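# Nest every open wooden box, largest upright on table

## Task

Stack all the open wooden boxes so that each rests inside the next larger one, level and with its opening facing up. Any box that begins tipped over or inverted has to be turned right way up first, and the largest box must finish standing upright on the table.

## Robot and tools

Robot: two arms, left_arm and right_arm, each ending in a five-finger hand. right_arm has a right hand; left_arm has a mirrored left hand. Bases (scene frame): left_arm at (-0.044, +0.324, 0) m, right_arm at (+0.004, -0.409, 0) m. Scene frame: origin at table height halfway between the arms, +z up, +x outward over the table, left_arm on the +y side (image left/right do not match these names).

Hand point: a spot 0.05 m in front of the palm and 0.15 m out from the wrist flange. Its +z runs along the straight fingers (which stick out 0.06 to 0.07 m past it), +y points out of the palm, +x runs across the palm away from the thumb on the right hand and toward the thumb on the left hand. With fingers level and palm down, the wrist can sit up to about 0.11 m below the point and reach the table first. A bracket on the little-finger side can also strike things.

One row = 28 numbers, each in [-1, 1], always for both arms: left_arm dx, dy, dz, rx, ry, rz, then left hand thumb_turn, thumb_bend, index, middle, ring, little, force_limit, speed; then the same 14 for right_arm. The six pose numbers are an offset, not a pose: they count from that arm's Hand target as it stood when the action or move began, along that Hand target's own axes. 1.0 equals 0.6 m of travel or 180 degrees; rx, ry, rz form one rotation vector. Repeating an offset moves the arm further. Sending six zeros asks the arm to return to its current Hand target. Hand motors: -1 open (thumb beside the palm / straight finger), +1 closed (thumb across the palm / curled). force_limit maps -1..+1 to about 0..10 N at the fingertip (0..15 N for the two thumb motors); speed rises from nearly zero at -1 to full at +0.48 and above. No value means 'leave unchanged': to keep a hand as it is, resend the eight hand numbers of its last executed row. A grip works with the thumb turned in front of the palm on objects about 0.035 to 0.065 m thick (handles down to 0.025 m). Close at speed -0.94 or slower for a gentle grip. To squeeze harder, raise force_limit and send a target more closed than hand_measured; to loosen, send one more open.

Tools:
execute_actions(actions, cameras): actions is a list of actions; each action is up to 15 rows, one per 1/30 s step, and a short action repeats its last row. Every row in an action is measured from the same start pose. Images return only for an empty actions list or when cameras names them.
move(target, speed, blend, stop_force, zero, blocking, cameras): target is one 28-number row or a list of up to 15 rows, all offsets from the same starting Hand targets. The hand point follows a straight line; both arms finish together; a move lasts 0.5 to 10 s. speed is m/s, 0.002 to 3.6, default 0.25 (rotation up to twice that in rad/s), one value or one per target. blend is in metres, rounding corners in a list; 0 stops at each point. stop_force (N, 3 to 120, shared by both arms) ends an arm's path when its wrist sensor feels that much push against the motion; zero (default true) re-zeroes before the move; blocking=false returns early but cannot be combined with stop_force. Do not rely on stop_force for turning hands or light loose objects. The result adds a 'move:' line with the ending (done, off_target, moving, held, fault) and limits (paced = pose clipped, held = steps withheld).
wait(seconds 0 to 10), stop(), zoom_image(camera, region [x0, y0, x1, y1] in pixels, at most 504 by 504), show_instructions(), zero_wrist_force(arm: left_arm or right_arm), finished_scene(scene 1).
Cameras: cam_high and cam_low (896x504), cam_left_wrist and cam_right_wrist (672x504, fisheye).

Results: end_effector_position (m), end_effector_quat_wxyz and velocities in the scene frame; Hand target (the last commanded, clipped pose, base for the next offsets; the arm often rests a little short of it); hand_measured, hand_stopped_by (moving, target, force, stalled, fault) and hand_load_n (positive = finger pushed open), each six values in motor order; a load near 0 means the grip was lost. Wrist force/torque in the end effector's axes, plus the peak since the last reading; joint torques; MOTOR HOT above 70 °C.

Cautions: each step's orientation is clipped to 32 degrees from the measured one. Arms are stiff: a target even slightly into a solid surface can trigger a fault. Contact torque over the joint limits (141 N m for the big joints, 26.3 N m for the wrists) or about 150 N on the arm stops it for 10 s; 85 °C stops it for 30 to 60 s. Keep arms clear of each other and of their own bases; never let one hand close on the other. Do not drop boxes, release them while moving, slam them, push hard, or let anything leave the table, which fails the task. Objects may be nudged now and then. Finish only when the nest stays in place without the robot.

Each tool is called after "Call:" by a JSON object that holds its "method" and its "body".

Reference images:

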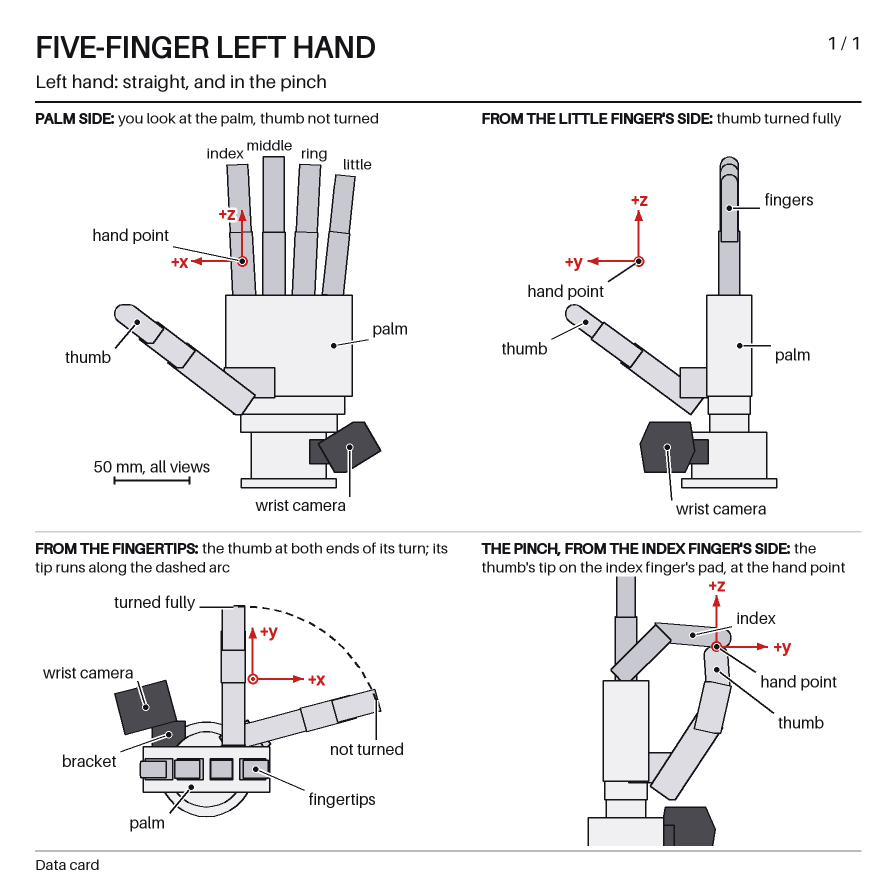

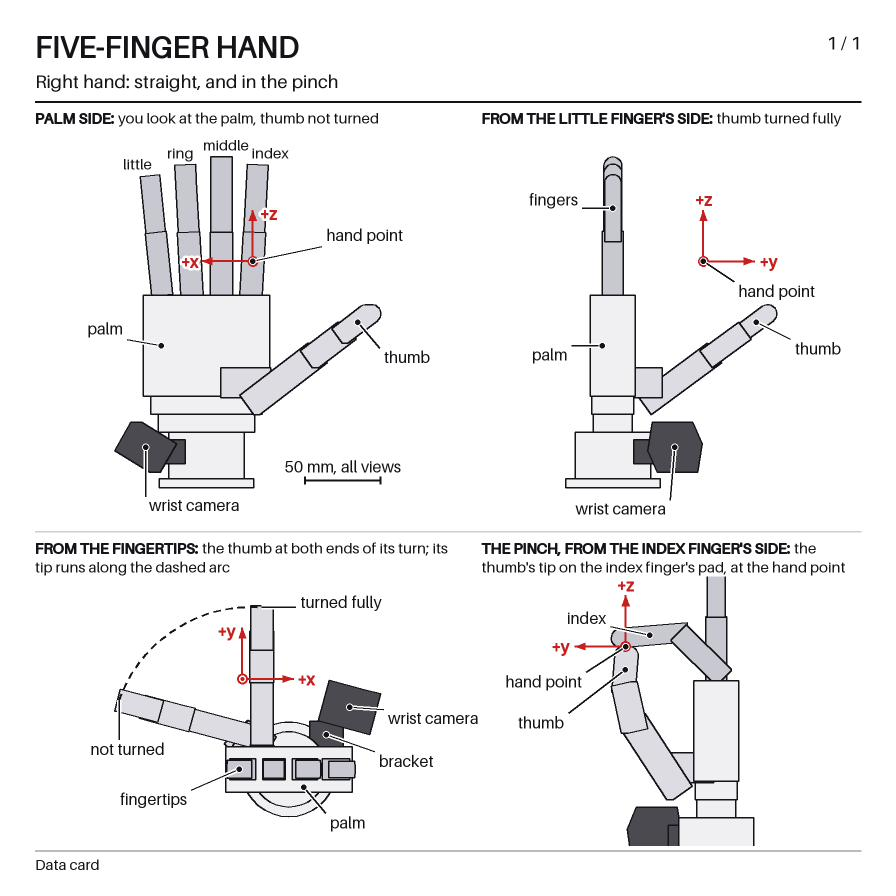

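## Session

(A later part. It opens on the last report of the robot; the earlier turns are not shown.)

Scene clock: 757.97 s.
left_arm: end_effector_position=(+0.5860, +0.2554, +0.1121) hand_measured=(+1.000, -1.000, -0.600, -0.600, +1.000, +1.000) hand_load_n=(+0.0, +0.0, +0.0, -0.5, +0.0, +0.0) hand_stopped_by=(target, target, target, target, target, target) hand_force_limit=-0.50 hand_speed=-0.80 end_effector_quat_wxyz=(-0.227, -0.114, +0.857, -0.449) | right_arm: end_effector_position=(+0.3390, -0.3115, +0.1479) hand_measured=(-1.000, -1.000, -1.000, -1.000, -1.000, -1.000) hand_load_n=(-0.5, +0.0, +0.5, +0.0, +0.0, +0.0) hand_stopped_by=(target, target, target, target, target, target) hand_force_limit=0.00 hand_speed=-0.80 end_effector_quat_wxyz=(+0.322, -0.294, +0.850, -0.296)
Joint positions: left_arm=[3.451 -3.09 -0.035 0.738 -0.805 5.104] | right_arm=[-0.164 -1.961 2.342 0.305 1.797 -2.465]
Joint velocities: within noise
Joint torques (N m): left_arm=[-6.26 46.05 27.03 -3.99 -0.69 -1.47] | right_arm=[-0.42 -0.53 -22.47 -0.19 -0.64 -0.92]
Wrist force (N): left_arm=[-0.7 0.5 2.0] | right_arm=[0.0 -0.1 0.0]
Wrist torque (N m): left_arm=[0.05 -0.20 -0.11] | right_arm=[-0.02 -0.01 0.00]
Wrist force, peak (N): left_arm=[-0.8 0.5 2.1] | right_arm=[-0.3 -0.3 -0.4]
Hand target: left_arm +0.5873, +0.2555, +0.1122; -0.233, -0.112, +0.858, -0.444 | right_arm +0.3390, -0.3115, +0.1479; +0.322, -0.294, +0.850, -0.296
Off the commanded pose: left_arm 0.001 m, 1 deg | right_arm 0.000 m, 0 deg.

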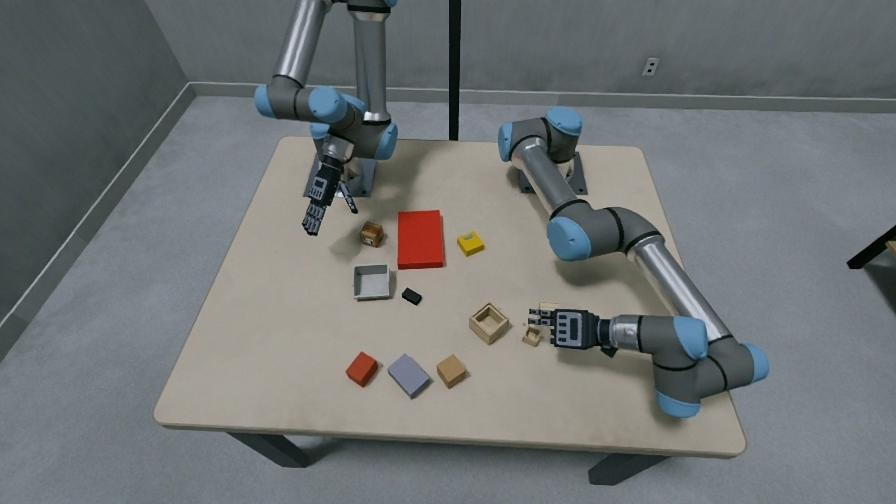

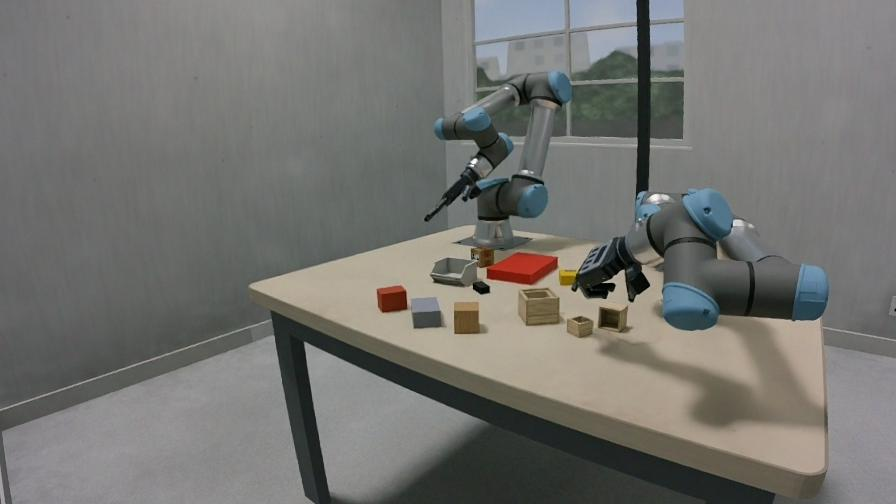

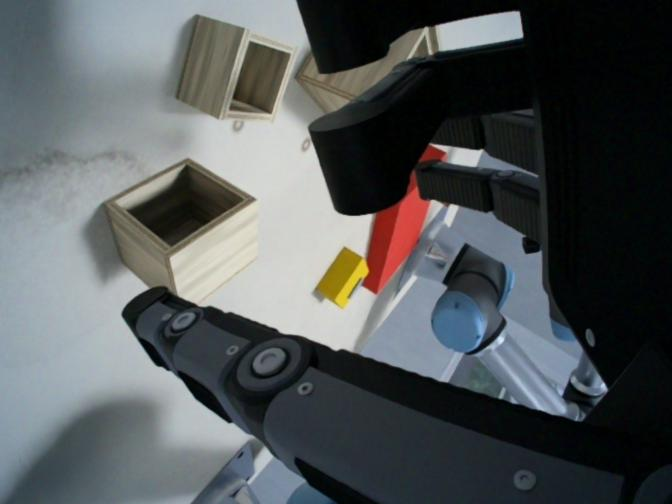

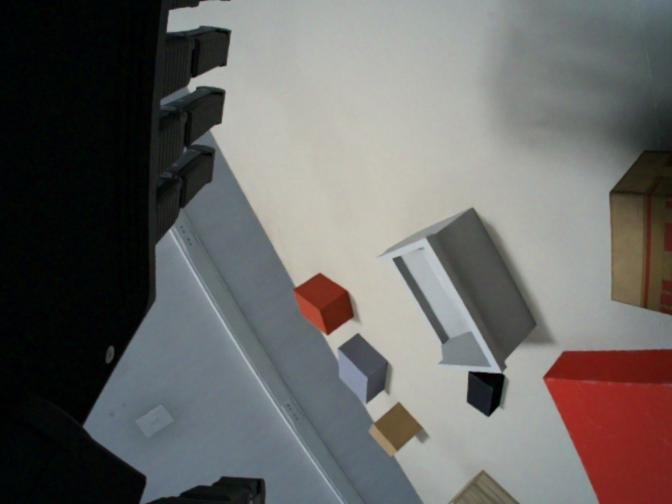

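Call:
{"method": "move", "body": {"target": [0,0.0751,0.0526,0,0,0,1,-1,-0.6,-0.6,1,1,-0.5,-0.8,0,0,0,0,0,0,-1,-1,-1,-1,-1,-1,0,-0.8], "speed": 0.08, "stop_force": 6, "cameras": ["all"]}}

Scene clock: 819.03 s.
left_arm: end_effector_position=(+0.5598, +0.2559, +0.0645) hand_measured=(+1.000, -1.000, -0.600, -0.600, +1.000, +1.000) hand_load_n=(+0.0, +0.0, +0.0, +0.0, +0.0, +0.0) hand_stopped_by=(target, target, target, target, target, target) hand_force_limit=-0.50 hand_speed=-0.80 end_effector_quat_wxyz=(-0.233, -0.112, +0.858, -0.444) | right_arm: end_effector_position=(+0.3390, -0.3115, +0.1479) hand_measured=(-1.000, -1.000, -1.000, -1.000, -1.000, -1.000) hand_load_n=(+0.0, +0.0, +0.0, +0.0, +0.0, +0.0) hand_stopped_by=(target, target, target, target, target, target) hand_force_limit=0.00 hand_speed=-0.80 end_effector_quat_wxyz=(+0.322, -0.294, +0.850, -0.296)
Joint positions: left_arm=[3.459 -2.931 -0.491 1.023 -0.825 5.112] | right_arm=[-0.164 -1.961 2.342 0.305 1.797 -2.465]
Joint torques (N m): left_arm=[-5.44 44.95 12.97 -1.24 2.76 -1.23] | right_arm=[-0.13 -1.61 -23.26 -0.23 -0.88 -0.9]
Wrist force (N): left_arm=[-0.7 0.1 1.7] | right_arm=[-0.1 0.3 -0.1]
Wrist torque (N m): left_arm=[-0.01 -0.20 -0.09] | right_arm=[0.04 0.02 0.01]
Wrist force, peak (N): left_arm=[-0.7 0.9 2.2] | right_arm=[0.1 0.3 -0.5]
Hand target: left_arm +0.5598, +0.2559, +0.0645; -0.233, -0.112, +0.858, -0.444 | right_arm +0.3390, -0.3115, +0.1479; +0.322, -0.294, +0.850, -0.296
Off the commanded pose: left_arm 0.000 m, 0 deg | right_arm 0.000 m, 0 deg.
move: done

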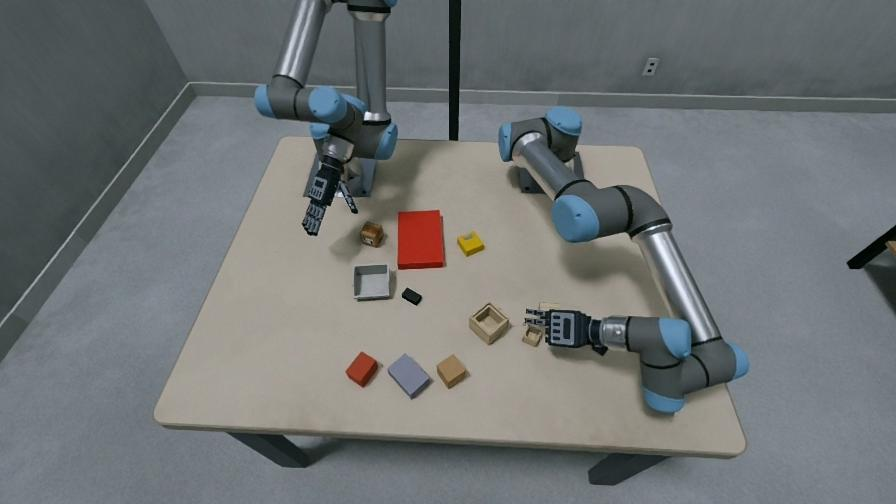

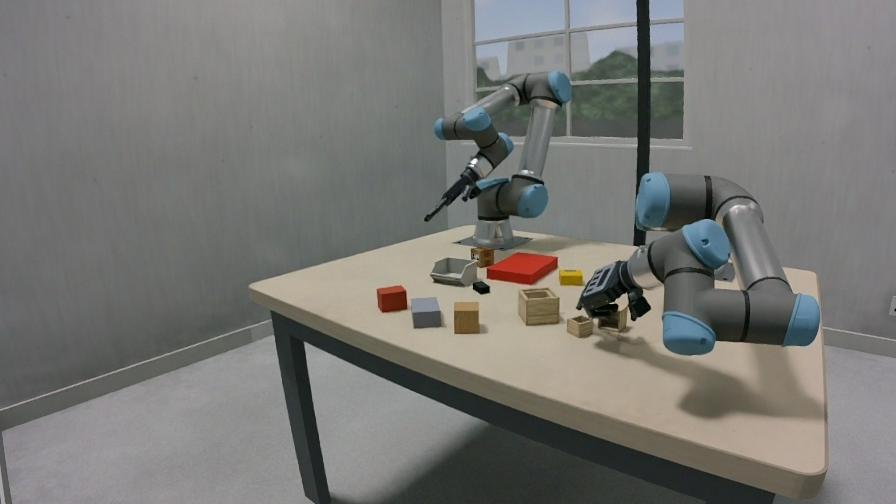

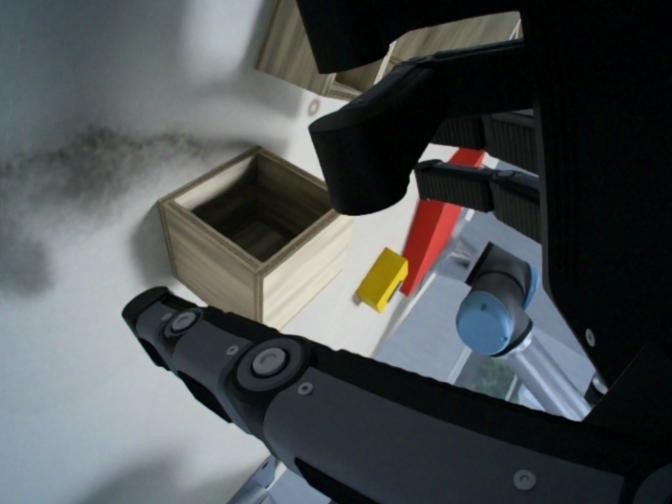

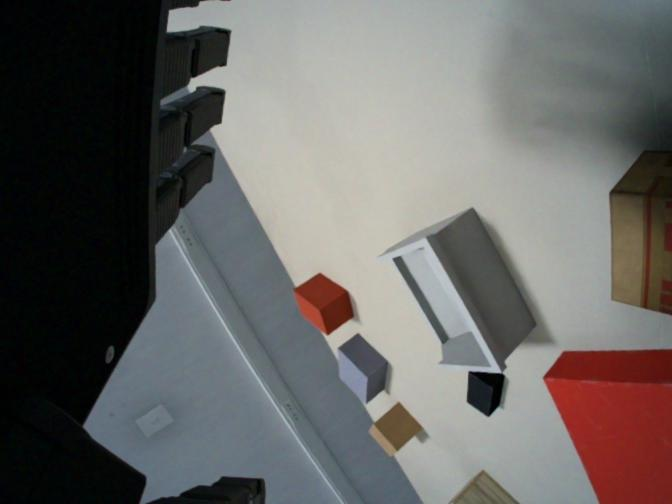

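Call:
{"method": "move", "body": {"target": [0,0.0341,0.0239,0,0,0,1,-1,-0.6,-0.6,1,1,-0.5,-0.8,0,0,0,0,0,0,-1,-1,-1,-1,-1,-1,0,-0.8], "speed": 0.03, "stop_force": 4, "cameras": ["cam_high","cam_low","cam_left_wrist"]}}

Scene clock: 823.33 s.
left_arm: end_effector_position=(+0.5473, +0.2562, +0.0429) hand_measured=(+1.000, -1.000, -0.600, -0.600, +1.000, +1.000) hand_load_n=(+0.0, +0.0, +0.0, +0.0, +0.0, +0.0) hand_stopped_by=(target, target, target, target, target, target) hand_force_limit=-0.50 hand_speed=-0.80 end_effector_quat_wxyz=(-0.233, -0.112, +0.858, -0.444) | right_arm: end_effector_position=(+0.3390, -0.3115, +0.1479) hand_measured=(-1.000, -1.000, -1.000, -1.000, -1.000, -1.000) hand_load_n=(+0.0, +0.0, +0.0, +0.0, +0.0, +0.0) hand_stopped_by=(target, target, target, target, target, target) hand_force_limit=0.00 hand_speed=-0.80 end_effector_quat_wxyz=(+0.322, -0.294, +0.850, -0.296)
Joint positions: left_arm=[3.464 -2.907 -0.6 1.105 -0.829 5.118] | right_arm=[-0.164 -1.961 2.342 0.305 1.797 -2.465]
Joint torques (N m): left_arm=[-4.24 43.16 25.5 -3.91 1.49 -1.44] | right_arm=[-0.47 -1.01 -23.24 -0.28 -0.88 -0.7]
Wrist force (N): left_arm=[-0.5 0.1 1.7] | right_arm=[0.1 0.1 -0.1]
Wrist torque (N m): left_arm=[0.00 -0.22 -0.08] | right_arm=[0.03 -0.01 0.02]
Wrist force, peak (N): left_arm=[-0.8 0.5 1.9] | right_arm=[-0.1 0.1 -0.5]
Hand target: left_arm +0.5473, +0.2561, +0.0429; -0.233, -0.112, +0.858, -0.444 | right_arm +0.3390, -0.3115, +0.1479; +0.322, -0.294, +0.850, -0.296
Off the commanded pose: left_arm 0.000 m, 0 deg | right_arm 0.000 m, 0 deg.
move: done
Images, in order (width x height): cam_high 896x504, cam_low 896x504, cam_left_wrist 672x504.

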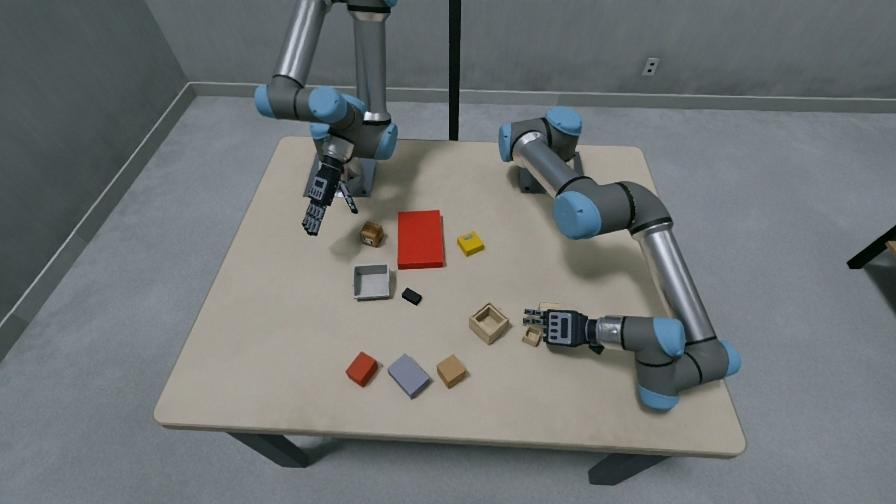

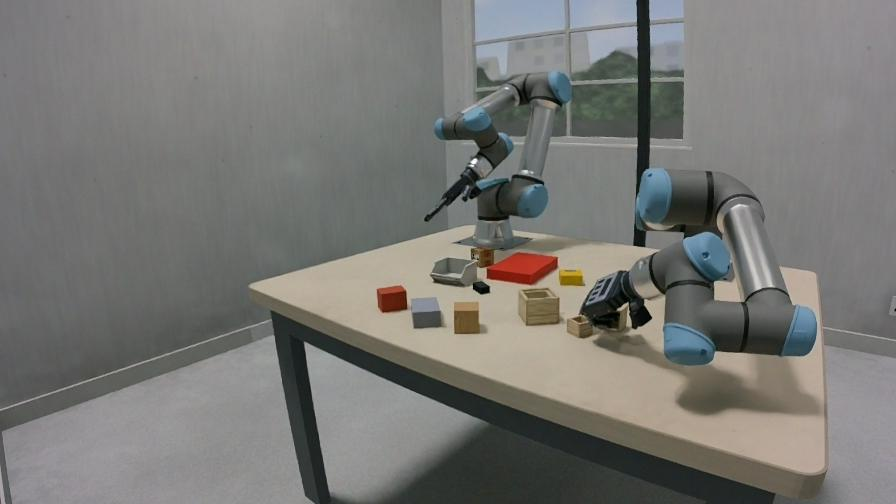

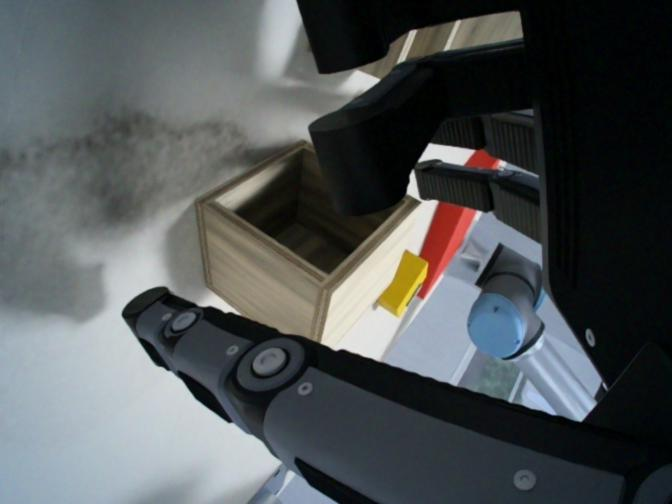

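Call:
{"method": "execute_actions", "body": {"actions": [[[0,0,0,0,0,0,1,-0.6,0.12,0.12,1,1,-0.5,-0.92,0,0,0,0,0,0,-1,-1,-1,-1,-1,-1,0,-0.8]]]}}

Call:
{"method": "wait", "body": {"seconds": 3, "cameras": ["cam_high","cam_low","cam_left_wrist"]}}

Scene clock: 830.30 s.
left_arm: end_effector_position=(+0.5473, +0.2561, +0.0429) hand_measured=(+1.000, -0.734, -0.070, -0.078, +1.000, +1.000) hand_load_n=(-0.5, +5.0, +5.0, +2.0, +0.0, +0.5) hand_stopped_by=(target, force, force, force, target, target) hand_force_limit=-0.50 hand_speed=-0.92 end_effector_quat_wxyz=(-0.233, -0.112, +0.858, -0.444) | right_arm: end_effector_position=(+0.3390, -0.3115, +0.1479) hand_measured=(-1.000, -1.000, -1.000, -1.000, -1.000, -1.000) hand_load_n=(+0.0, -0.5, +0.0, +0.0, +0.0, +0.0) hand_stopped_by=(target, target, target, target, target, target) hand_force_limit=0.00 hand_speed=-0.80 end_effector_quat_wxyz=(+0.322, -0.294, +0.850, -0.296)
Joint positions: left_arm=[3.464 -2.907 -0.6 1.105 -0.829 5.118] | right_arm=[-0.164 -1.961 2.342 0.305 1.797 -2.465]
Joint torques (N m): left_arm=[-5.73 44.52 25.47 -2.58 1.34 -1.12] | right_arm=[0.09 -0.46 -23.47 -0.33 -0.82 -0.85]
Wrist force (N): left_arm=[0.2 -1.3 1.1] | right_arm=[0.1 0.0 0.0]
Wrist torque (N m): left_arm=[-0.05 -0.21 -0.09] | right_arm=[0.01 -0.02 0.01]
Wrist force, peak (N): left_arm=[-0.8 0.3 1.9] | right_arm=[-0.1 0.4 -0.3]
Hand target: left_arm +0.5473, +0.2561, +0.0429; -0.233, -0.112, +0.858, -0.444 | right_arm +0.3390, -0.3115, +0.1479; +0.322, -0.294, +0.850, -0.296
Off the commanded pose: left_arm 0.000 m, 0 deg | right_arm 0.000 m, 0 deg.

Scene clock: 833.30 s.
left_arm: end_effector_position=(+0.5473, +0.2561, +0.0429) hand_measured=(+1.000, -0.734, -0.070, -0.078, +1.000, +1.000) hand_load_n=(-0.5, +5.0, +5.0, +2.0, +0.0, +0.0) hand_stopped_by=(target, force, force, force, target, target) hand_force_limit=-0.50 hand_speed=-0.92 end_effector_quat_wxyz=(-0.233, -0.112, +0.858, -0.444) | right_arm: end_effector_position=(+0.3390, -0.3115, +0.1479) hand_measured=(-1.000, -1.000, -1.000, -1.000, -1.000, -1.000) hand_load_n=(-0.5, +0.0, +0.0, +0.0, +0.0, +0.0) hand_stopped_by=(target, target, target, target, target, target) hand_force_limit=0.00 hand_speed=-0.80 end_effector_quat_wxyz=(+0.322, -0.294, +0.850, -0.296)
Joint positions: left_arm=[3.464 -2.907 -0.6 1.105 -0.829 5.118] | right_arm=[-0.164 -1.961 2.342 0.305 1.797 -2.465]
Joint torques (N m): left_arm=[-5.53 43.68 24.64 -1.28 1.3 -1.19] | right_arm=[-0.65 -0.75 -23.28 -0.3 -0.85 -0.94]
Wrist force (N): left_arm=[0.3 -1.5 1.0] | right_arm=[0.2 0.1 -0.2]
Wrist torque (N m): left_arm=[-0.08 -0.23 -0.08] | right_arm=[0.02 -0.03 0.02]
Wrist force, peak (N): left_arm=[0.4 -1.6 1.2] | right_arm=[0.3 0.1 -0.4]
Hand target: left_arm +0.5473, +0.2561, +0.0429; -0.233, -0.112, +0.858, -0.444 | right_arm +0.3390, -0.3115, +0.1479; +0.322, -0.294, +0.850, -0.296
Off the commanded pose: left_arm 0.000 m, 0 deg | right_arm 0.000 m, 0 deg.
wait: 3.00 s; at rest by 0.17 s
Images, in order (width x height): cam_high 896x504, cam_low 896x504, cam_left_wrist 672x504.

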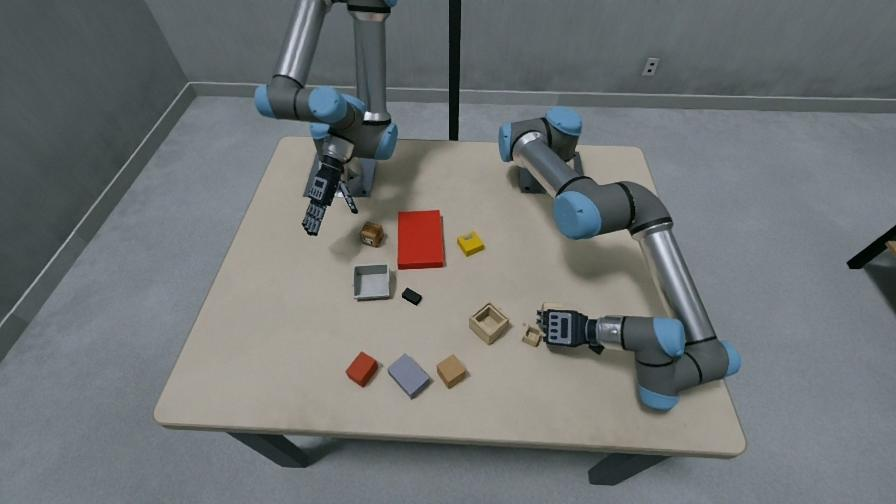

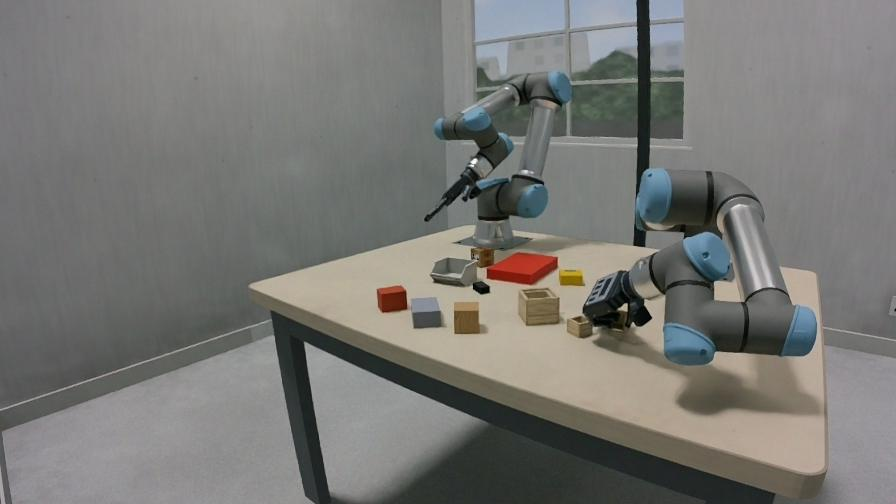

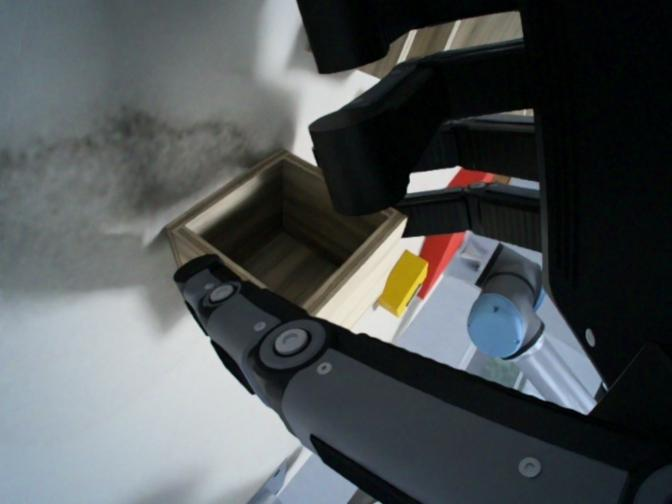

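Call:
{"method": "move", "body": {"target": [0.075,-0.1064,-0.0746,0,0,0,1,-0.6,0.12,0.12,1,1,-0.5,-0.92,0,0,0,0,0,0,-1,-1,-1,-1,-1,-1,0,-0.8], "speed": 0.1, "cameras": ["cam_high","cam_low","cam_left_wrist"]}}

Scene clock: 837.80 s.
left_arm: end_effector_position=(+0.5474, +0.2562, +0.1331) hand_measured=(+1.000, -0.734, -0.070, -0.078, +1.000, +1.000) hand_load_n=(-1.5, +5.0, +4.5, +1.5, +0.0, +0.0) hand_stopped_by=(target, force, force, force, target, target) hand_force_limit=-0.50 hand_speed=-0.92 end_effector_quat_wxyz=(-0.233, -0.112, +0.858, -0.444) | right_arm: end_effector_position=(+0.3390, -0.3115, +0.1479) hand_measured=(-1.000, -1.000, -1.000, -1.000, -1.000, -1.000) hand_load_n=(+0.0, +0.0, +0.0, +0.0, +0.0, +0.0) hand_stopped_by=(target, target, target, target, target, target) hand_force_limit=0.00 hand_speed=-0.80 end_effector_quat_wxyz=(+0.322, -0.294, +0.850, -0.296)
Joint positions: left_arm=[3.465 -2.793 -0.597 0.988 -0.829 5.118] | right_arm=[-0.164 -1.961 2.342 0.305 1.797 -2.465]
Joint torques (N m): left_arm=[5.35 42.95 6.66 -0.95 -0.71 1.02] | right_arm=[-1.02 -1.65 -23.5 -0.33 -0.85 -0.95]
Wrist force (N): left_arm=[-1.0 0.5 2.0] | right_arm=[0.0 0.0 0.1]
Wrist torque (N m): left_arm=[0.00 -0.16 -0.09] | right_arm=[-0.01 -0.01 0.00]
Wrist force, peak (N): left_arm=[-1.4 1.2 2.3] | right_arm=[0.1 0.4 -0.4]
Hand target: left_arm +0.5473, +0.2562, +0.1329; -0.233, -0.112, +0.858, -0.444 | right_arm +0.3390, -0.3115, +0.1479; +0.322, -0.294, +0.850, -0.296
Off the commanded pose: left_arm 0.000 m, 0 deg | right_arm 0.000 m, 0 deg.
move: done
Images, in order (width x height): cam_high 896x504, cam_low 896x504, cam_left_wrist 672x504.

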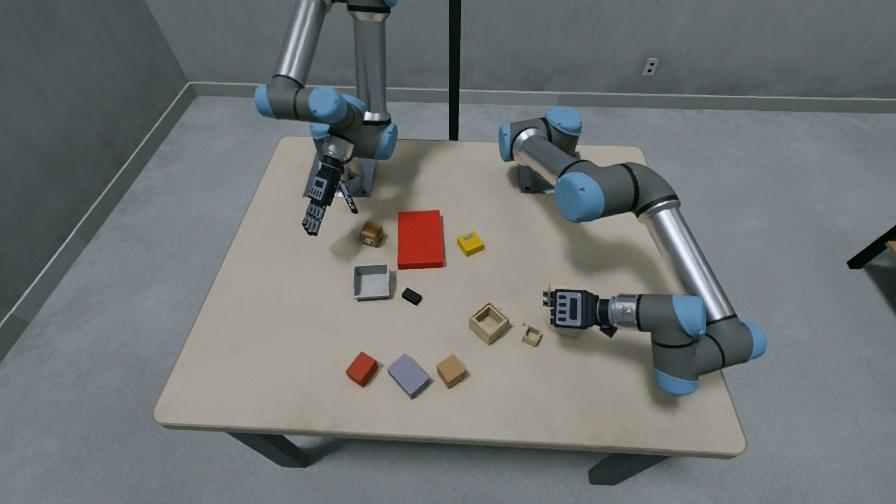

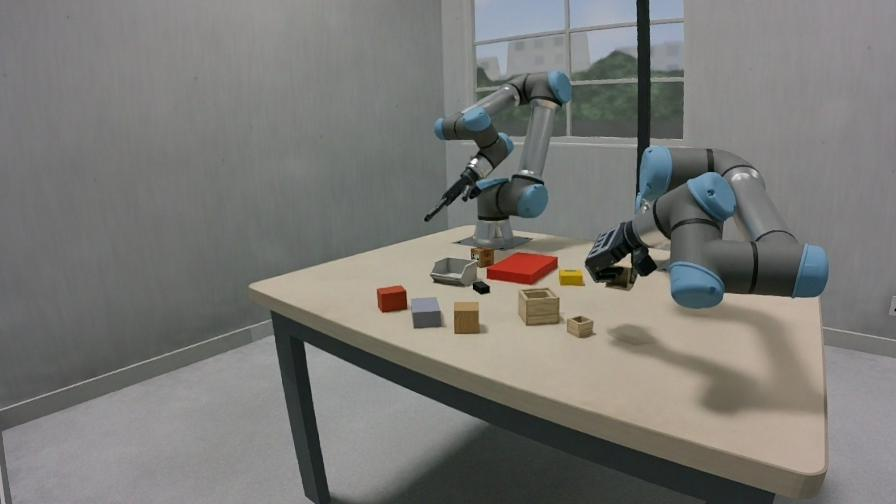

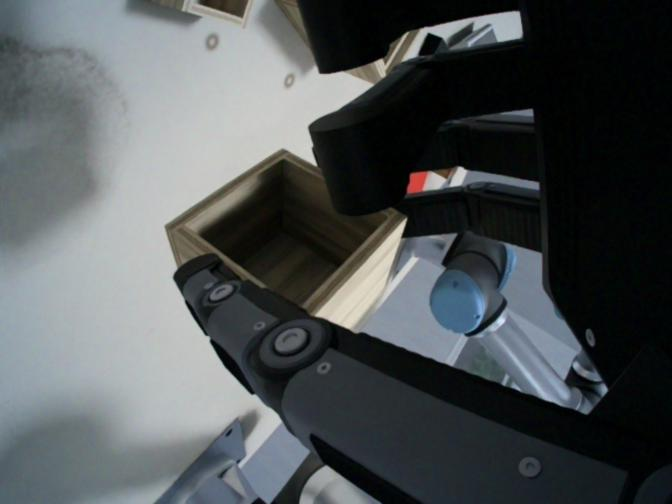

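Call:
{"method": "move", "body": {"target": [0.1145,0.0183,-0.0115,-0.0643,-0.4880,0.2383,1,-0.6,0.12,0.12,1,1,-0.5,-0.92,0,0,0,0,0,0,-1,-1,-1,-1,-1,-1,0,-0.8], "speed": 0.27, "cameras": ["cam_high","cam_low","cam_left_wrist"]}}

Scene clock: 856.97 s.
left_arm: end_effector_position=(+0.4855, +0.2692, +0.1629) hand_measured=(+1.000, -0.734, -0.070, -0.078, +1.000, +1.000) hand_load_n=(-1.0, +5.0, +4.5, +1.5, +0.0, +0.0) hand_stopped_by=(target, force, force, force, target, target) hand_force_limit=-0.50 hand_speed=-0.92 end_effector_quat_wxyz=(+0.564, -0.069, +0.794, -0.215) | right_arm: end_effector_position=(+0.3390, -0.3115, +0.1479) hand_measured=(-1.000, -1.000, -1.000, -1.000, -1.000, -1.000) hand_load_n=(+0.0, -0.5, +0.0, +0.0, +0.0, +0.0) hand_stopped_by=(target, target, target, target, target, target) hand_force_limit=0.00 hand_speed=-0.80 end_effector_quat_wxyz=(+0.322, -0.294, +0.850, -0.296)
Joint positions: left_arm=[3.491 -1.508 -2.197 3.369 -0.969 4.456] | right_arm=[-0.164 -1.961 2.342 0.305 1.797 -2.465]
Joint torques (N m): left_arm=[6.09 4.8 17.24 1.81 1.84 0.93] | right_arm=[-0.27 -0.16 -23.44 -0.41 -0.77 -1.06]
Wrist force (N): left_arm=[0.7 -0.6 0.6] | right_arm=[0.0 0.0 -0.3]
Wrist torque (N m): left_arm=[-0.03 -0.04 -0.07] | right_arm=[0.02 0.01 0.01]
Wrist force, peak (N): left_arm=[-1.4 0.6 2.2] | right_arm=[0.4 0.1 -0.2]
Hand target: left_arm +0.4855, +0.2692, +0.1629; +0.564, -0.069, +0.794, -0.215 | right_arm +0.3390, -0.3115, +0.1479; +0.322, -0.294, +0.850, -0.296
Off the commanded pose: left_arm 0.000 m, 0 deg | right_arm 0.000 m, 0 deg.
move: done
Images, in order (width x height): cam_high 896x504, cam_low 896x504, cam_left_wrist 672x504.

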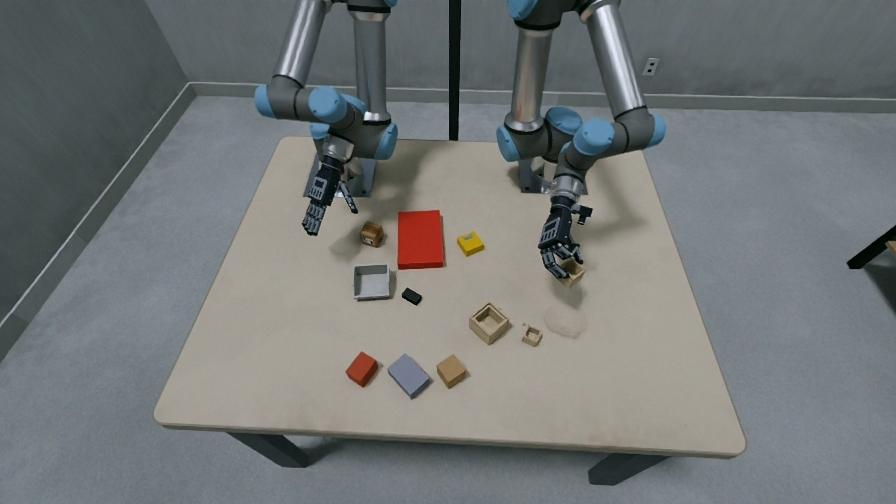

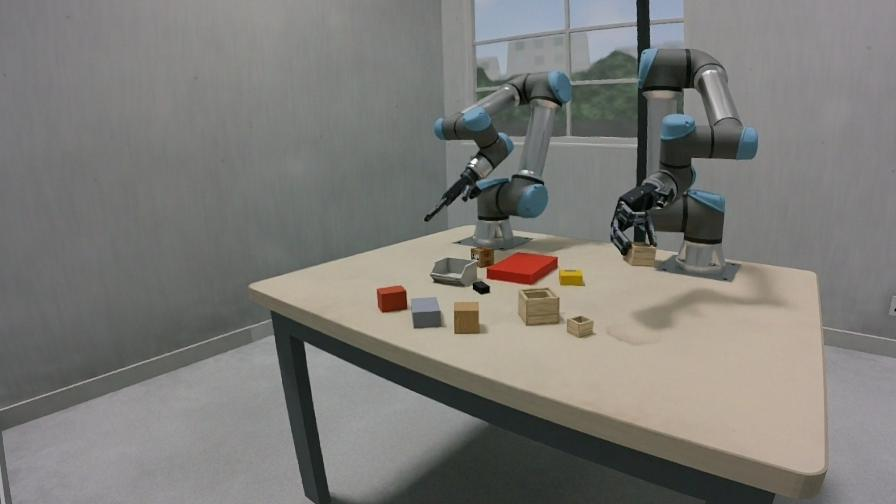

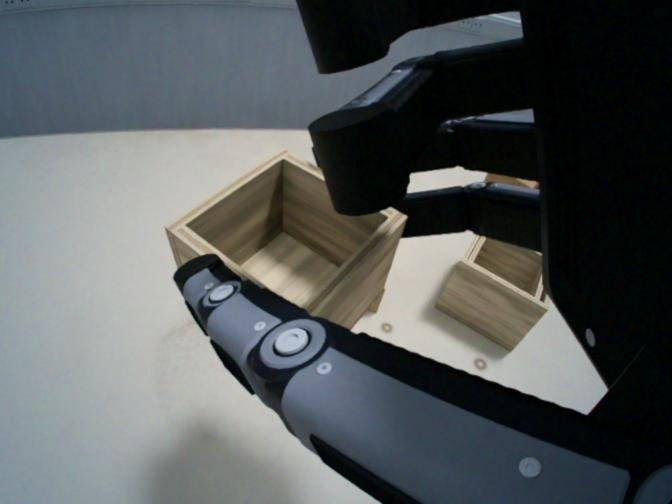

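Call:
{"method": "move", "body": {"target": [0.1703,0.0824,0.0532,0,0.0057,0.0040,1,-0.6,0.12,0.12,1,1,-0.5,-0.92,0,0,0,0,0,0,-1,-1,-1,-1,-1,-1,0,-0.8], "speed": 0.12, "cameras": ["cam_high","cam_low"]}}

Call:
{"method": "zoom_image", "body": {"camera": "cam_low", "region": [590, 180, 710, 300]}}

Scene clock: 863.70 s.
left_arm: end_effector_position=(+0.4853, +0.2692, +0.0449) hand_measured=(+1.000, -0.734, -0.070, -0.078, +1.000, +1.000) hand_load_n=(-1.0, +5.5, +4.5, +1.5, +0.0, +0.0) hand_stopped_by=(target, force, force, force, target, target) hand_force_limit=-0.50 hand_speed=-0.92 end_effector_quat_wxyz=(+0.558, -0.062, +0.800, -0.212) | right_arm: end_effector_position=(+0.3390, -0.3115, +0.1479) hand_measured=(-1.000, -1.000, -1.000, -1.000, -1.000, -1.000) hand_load_n=(+0.0, +0.0, +0.0, +0.0, +0.0, +0.0) hand_stopped_by=(target, target, target, target, target, target) hand_force_limit=0.00 hand_speed=-0.80 end_effector_quat_wxyz=(+0.322, -0.294, +0.850, -0.296)
Joint positions: left_arm=[3.492 -1.759 -2.33 3.731 -0.964 4.481] | right_arm=[-0.164 -1.961 2.342 0.305 1.797 -2.465]
Joint torques (N m): left_arm=[-6.76 22.06 21.58 1.07 -1.43 -1.43] | right_arm=[-1.04 0.5 -23.54 -0.33 -0.92 -0.83]
Wrist force (N): left_arm=[0.9 -0.5 1.0] | right_arm=[0.2 -0.2 0.0]
Wrist torque (N m): left_arm=[-0.05 -0.04 -0.12] | right_arm=[-0.03 -0.02 0.00]
Wrist force, peak (N): left_arm=[1.7 -0.1 1.0] | right_arm=[0.0 -0.5 -0.1]
Hand target: left_arm +0.4853, +0.2692, +0.0450; +0.558, -0.062, +0.800, -0.212 | right_arm +0.3390, -0.3115, +0.1479; +0.322, -0.294, +0.850, -0.296
Off the commanded pose: left_arm 0.000 m, 0 deg | right_arm 0.000 m, 0 deg.
move: done
Images, in order (width x height): cam_high 896x504, cam_low 896x504.

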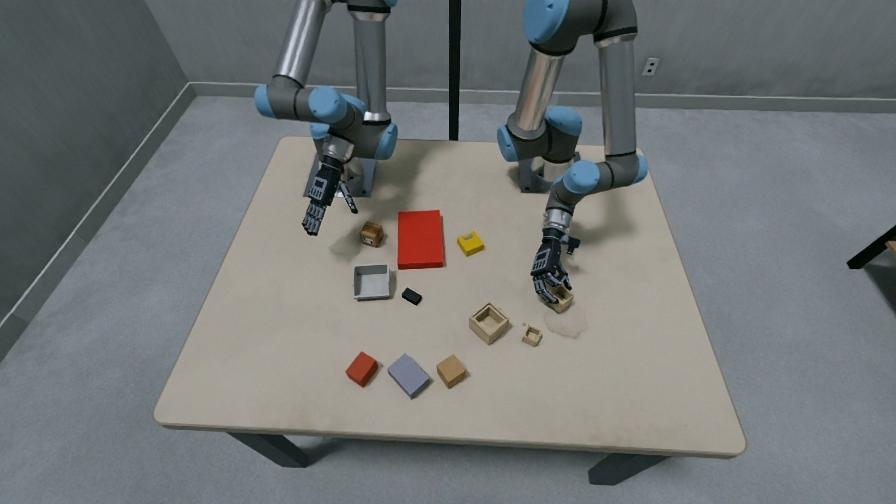

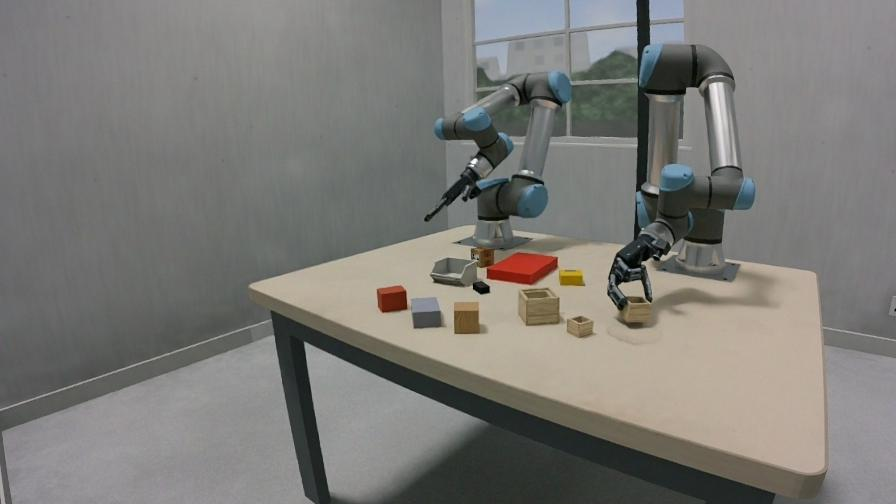

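Scaled by 4.200 from the camera's 896x504 image, which has a finer 1280x720 frame.

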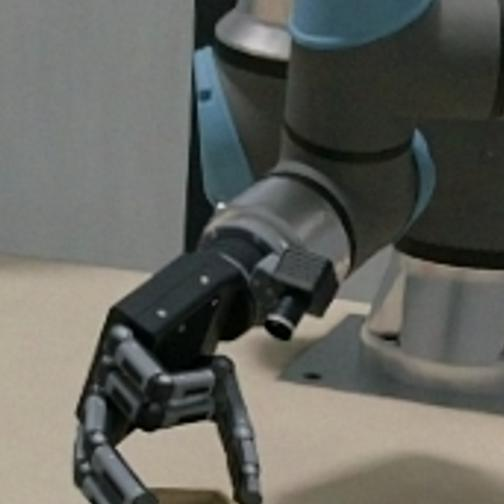

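Call:
{"method": "move", "body": {"target": [0.0404,0.0191,0.0134,0,0,0,1,-0.6,0.12,0.12,1,1,-0.5,-0.92,0,0,0,0,0,0,-1,-1,-1,-1,-1,-1,0,-0.8], "speed": 0.012, "stop_force": 3, "cameras": ["cam_high","cam_low","cam_left_wrist"]}}

Call:
{"method": "zoom_image", "body": {"camera": "cam_low", "region": [590, 260, 690, 340]}}

Scene clock: 869.90 s.
left_arm: end_effector_position=(+0.4853, +0.2692, +0.0290) hand_measured=(+1.000, -0.734, -0.070, -0.078, +1.000, +1.000) hand_load_n=(+1.0, +3.5, +0.0, +4.0, +0.0, +0.0) hand_stopped_by=(target, force, force, force, target, target) hand_force_limit=-0.50 hand_speed=-0.92 end_effector_quat_wxyz=(+0.558, -0.062, +0.800, -0.212) | right_arm: end_effector_position=(+0.3390, -0.3115, +0.1479) hand_measured=(-1.000, -1.000, -1.000, -1.000, -1.000, -1.000) hand_load_n=(+0.0, +0.0, +0.0, +0.0, +0.0, +0.0) hand_stopped_by=(target, target, target, target, target, target) hand_force_limit=0.00 hand_speed=-0.80 end_effector_quat_wxyz=(+0.322, -0.294, +0.850, -0.296)
Joint positions: left_arm=[3.492 -1.802 -2.342 3.787 -0.965 4.481] | right_arm=[-0.164 -1.961 2.342 0.305 1.797 -2.465]
Joint torques (N m): left_arm=[1.62 31.44 21.13 1.63 0.06 0.61] | right_arm=[-0.23 -0.83 -23.58 -0.28 -0.83 -0.84]
Wrist force (N): left_arm=[0.7 -0.7 0.6] | right_arm=[0.1 -0.1 -0.3]
Wrist torque (N m): left_arm=[-0.06 -0.03 -0.13] | right_arm=[0.00 -0.01 0.00]
Wrist force, peak (N): left_arm=[-2.4 -2.5 0.1] | right_arm=[0.1 -0.1 -0.5]
Hand target: left_arm +0.4853, +0.2692, +0.0290; +0.558, -0.062, +0.800, -0.212 (not the last commanded pose) | right_arm +0.3390, -0.3115, +0.1479; +0.322, -0.294, +0.850, -0.296
Off the commanded pose: left_arm 0.012 m, 0 deg | right_arm 0.000 m, 0 deg.
move: contact (left_arm)
Images, in order (width x height): cam_high 896x504, cam_low 896x504, cam_left_wrist 672x504.

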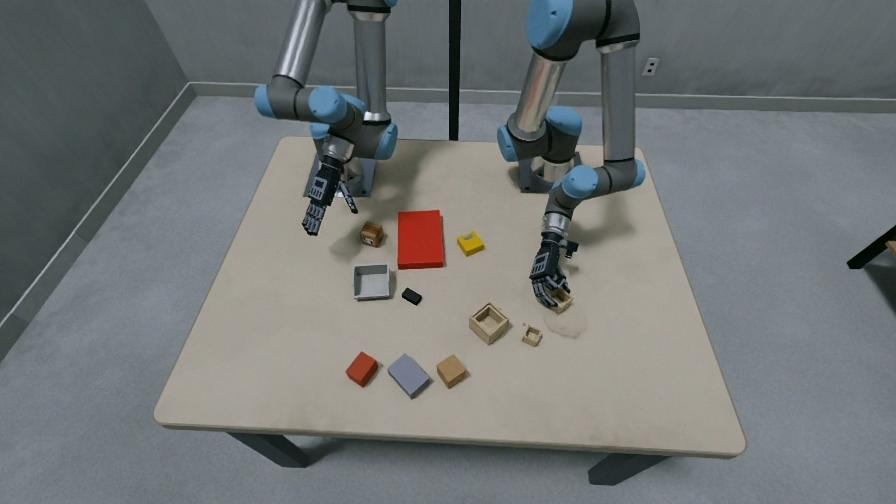

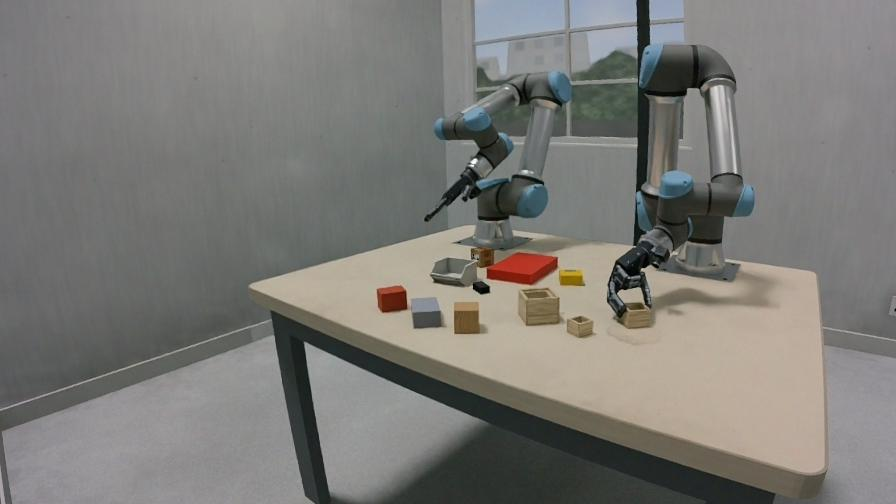

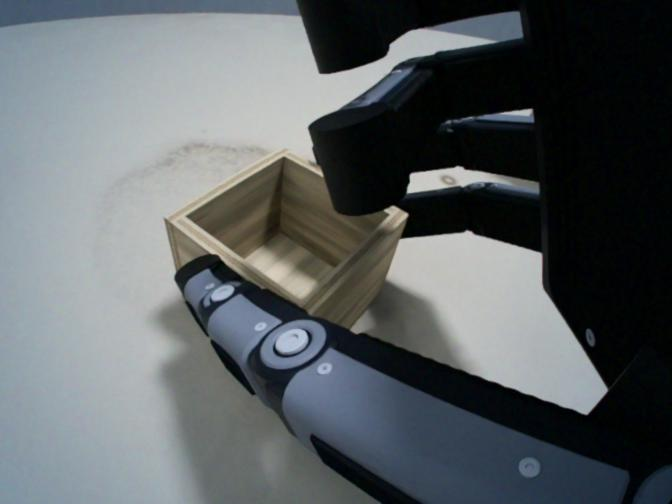

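Scaled by 5.040 from the camera's 896x504 image, which has a finer 1280x720 frame.

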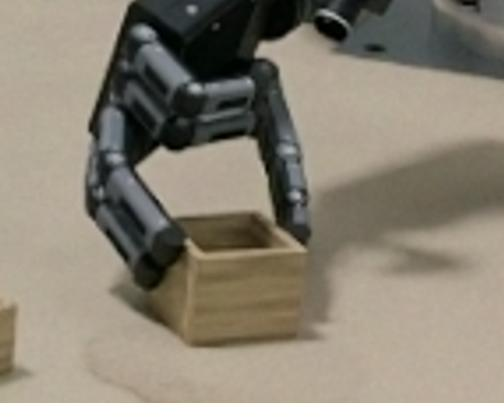

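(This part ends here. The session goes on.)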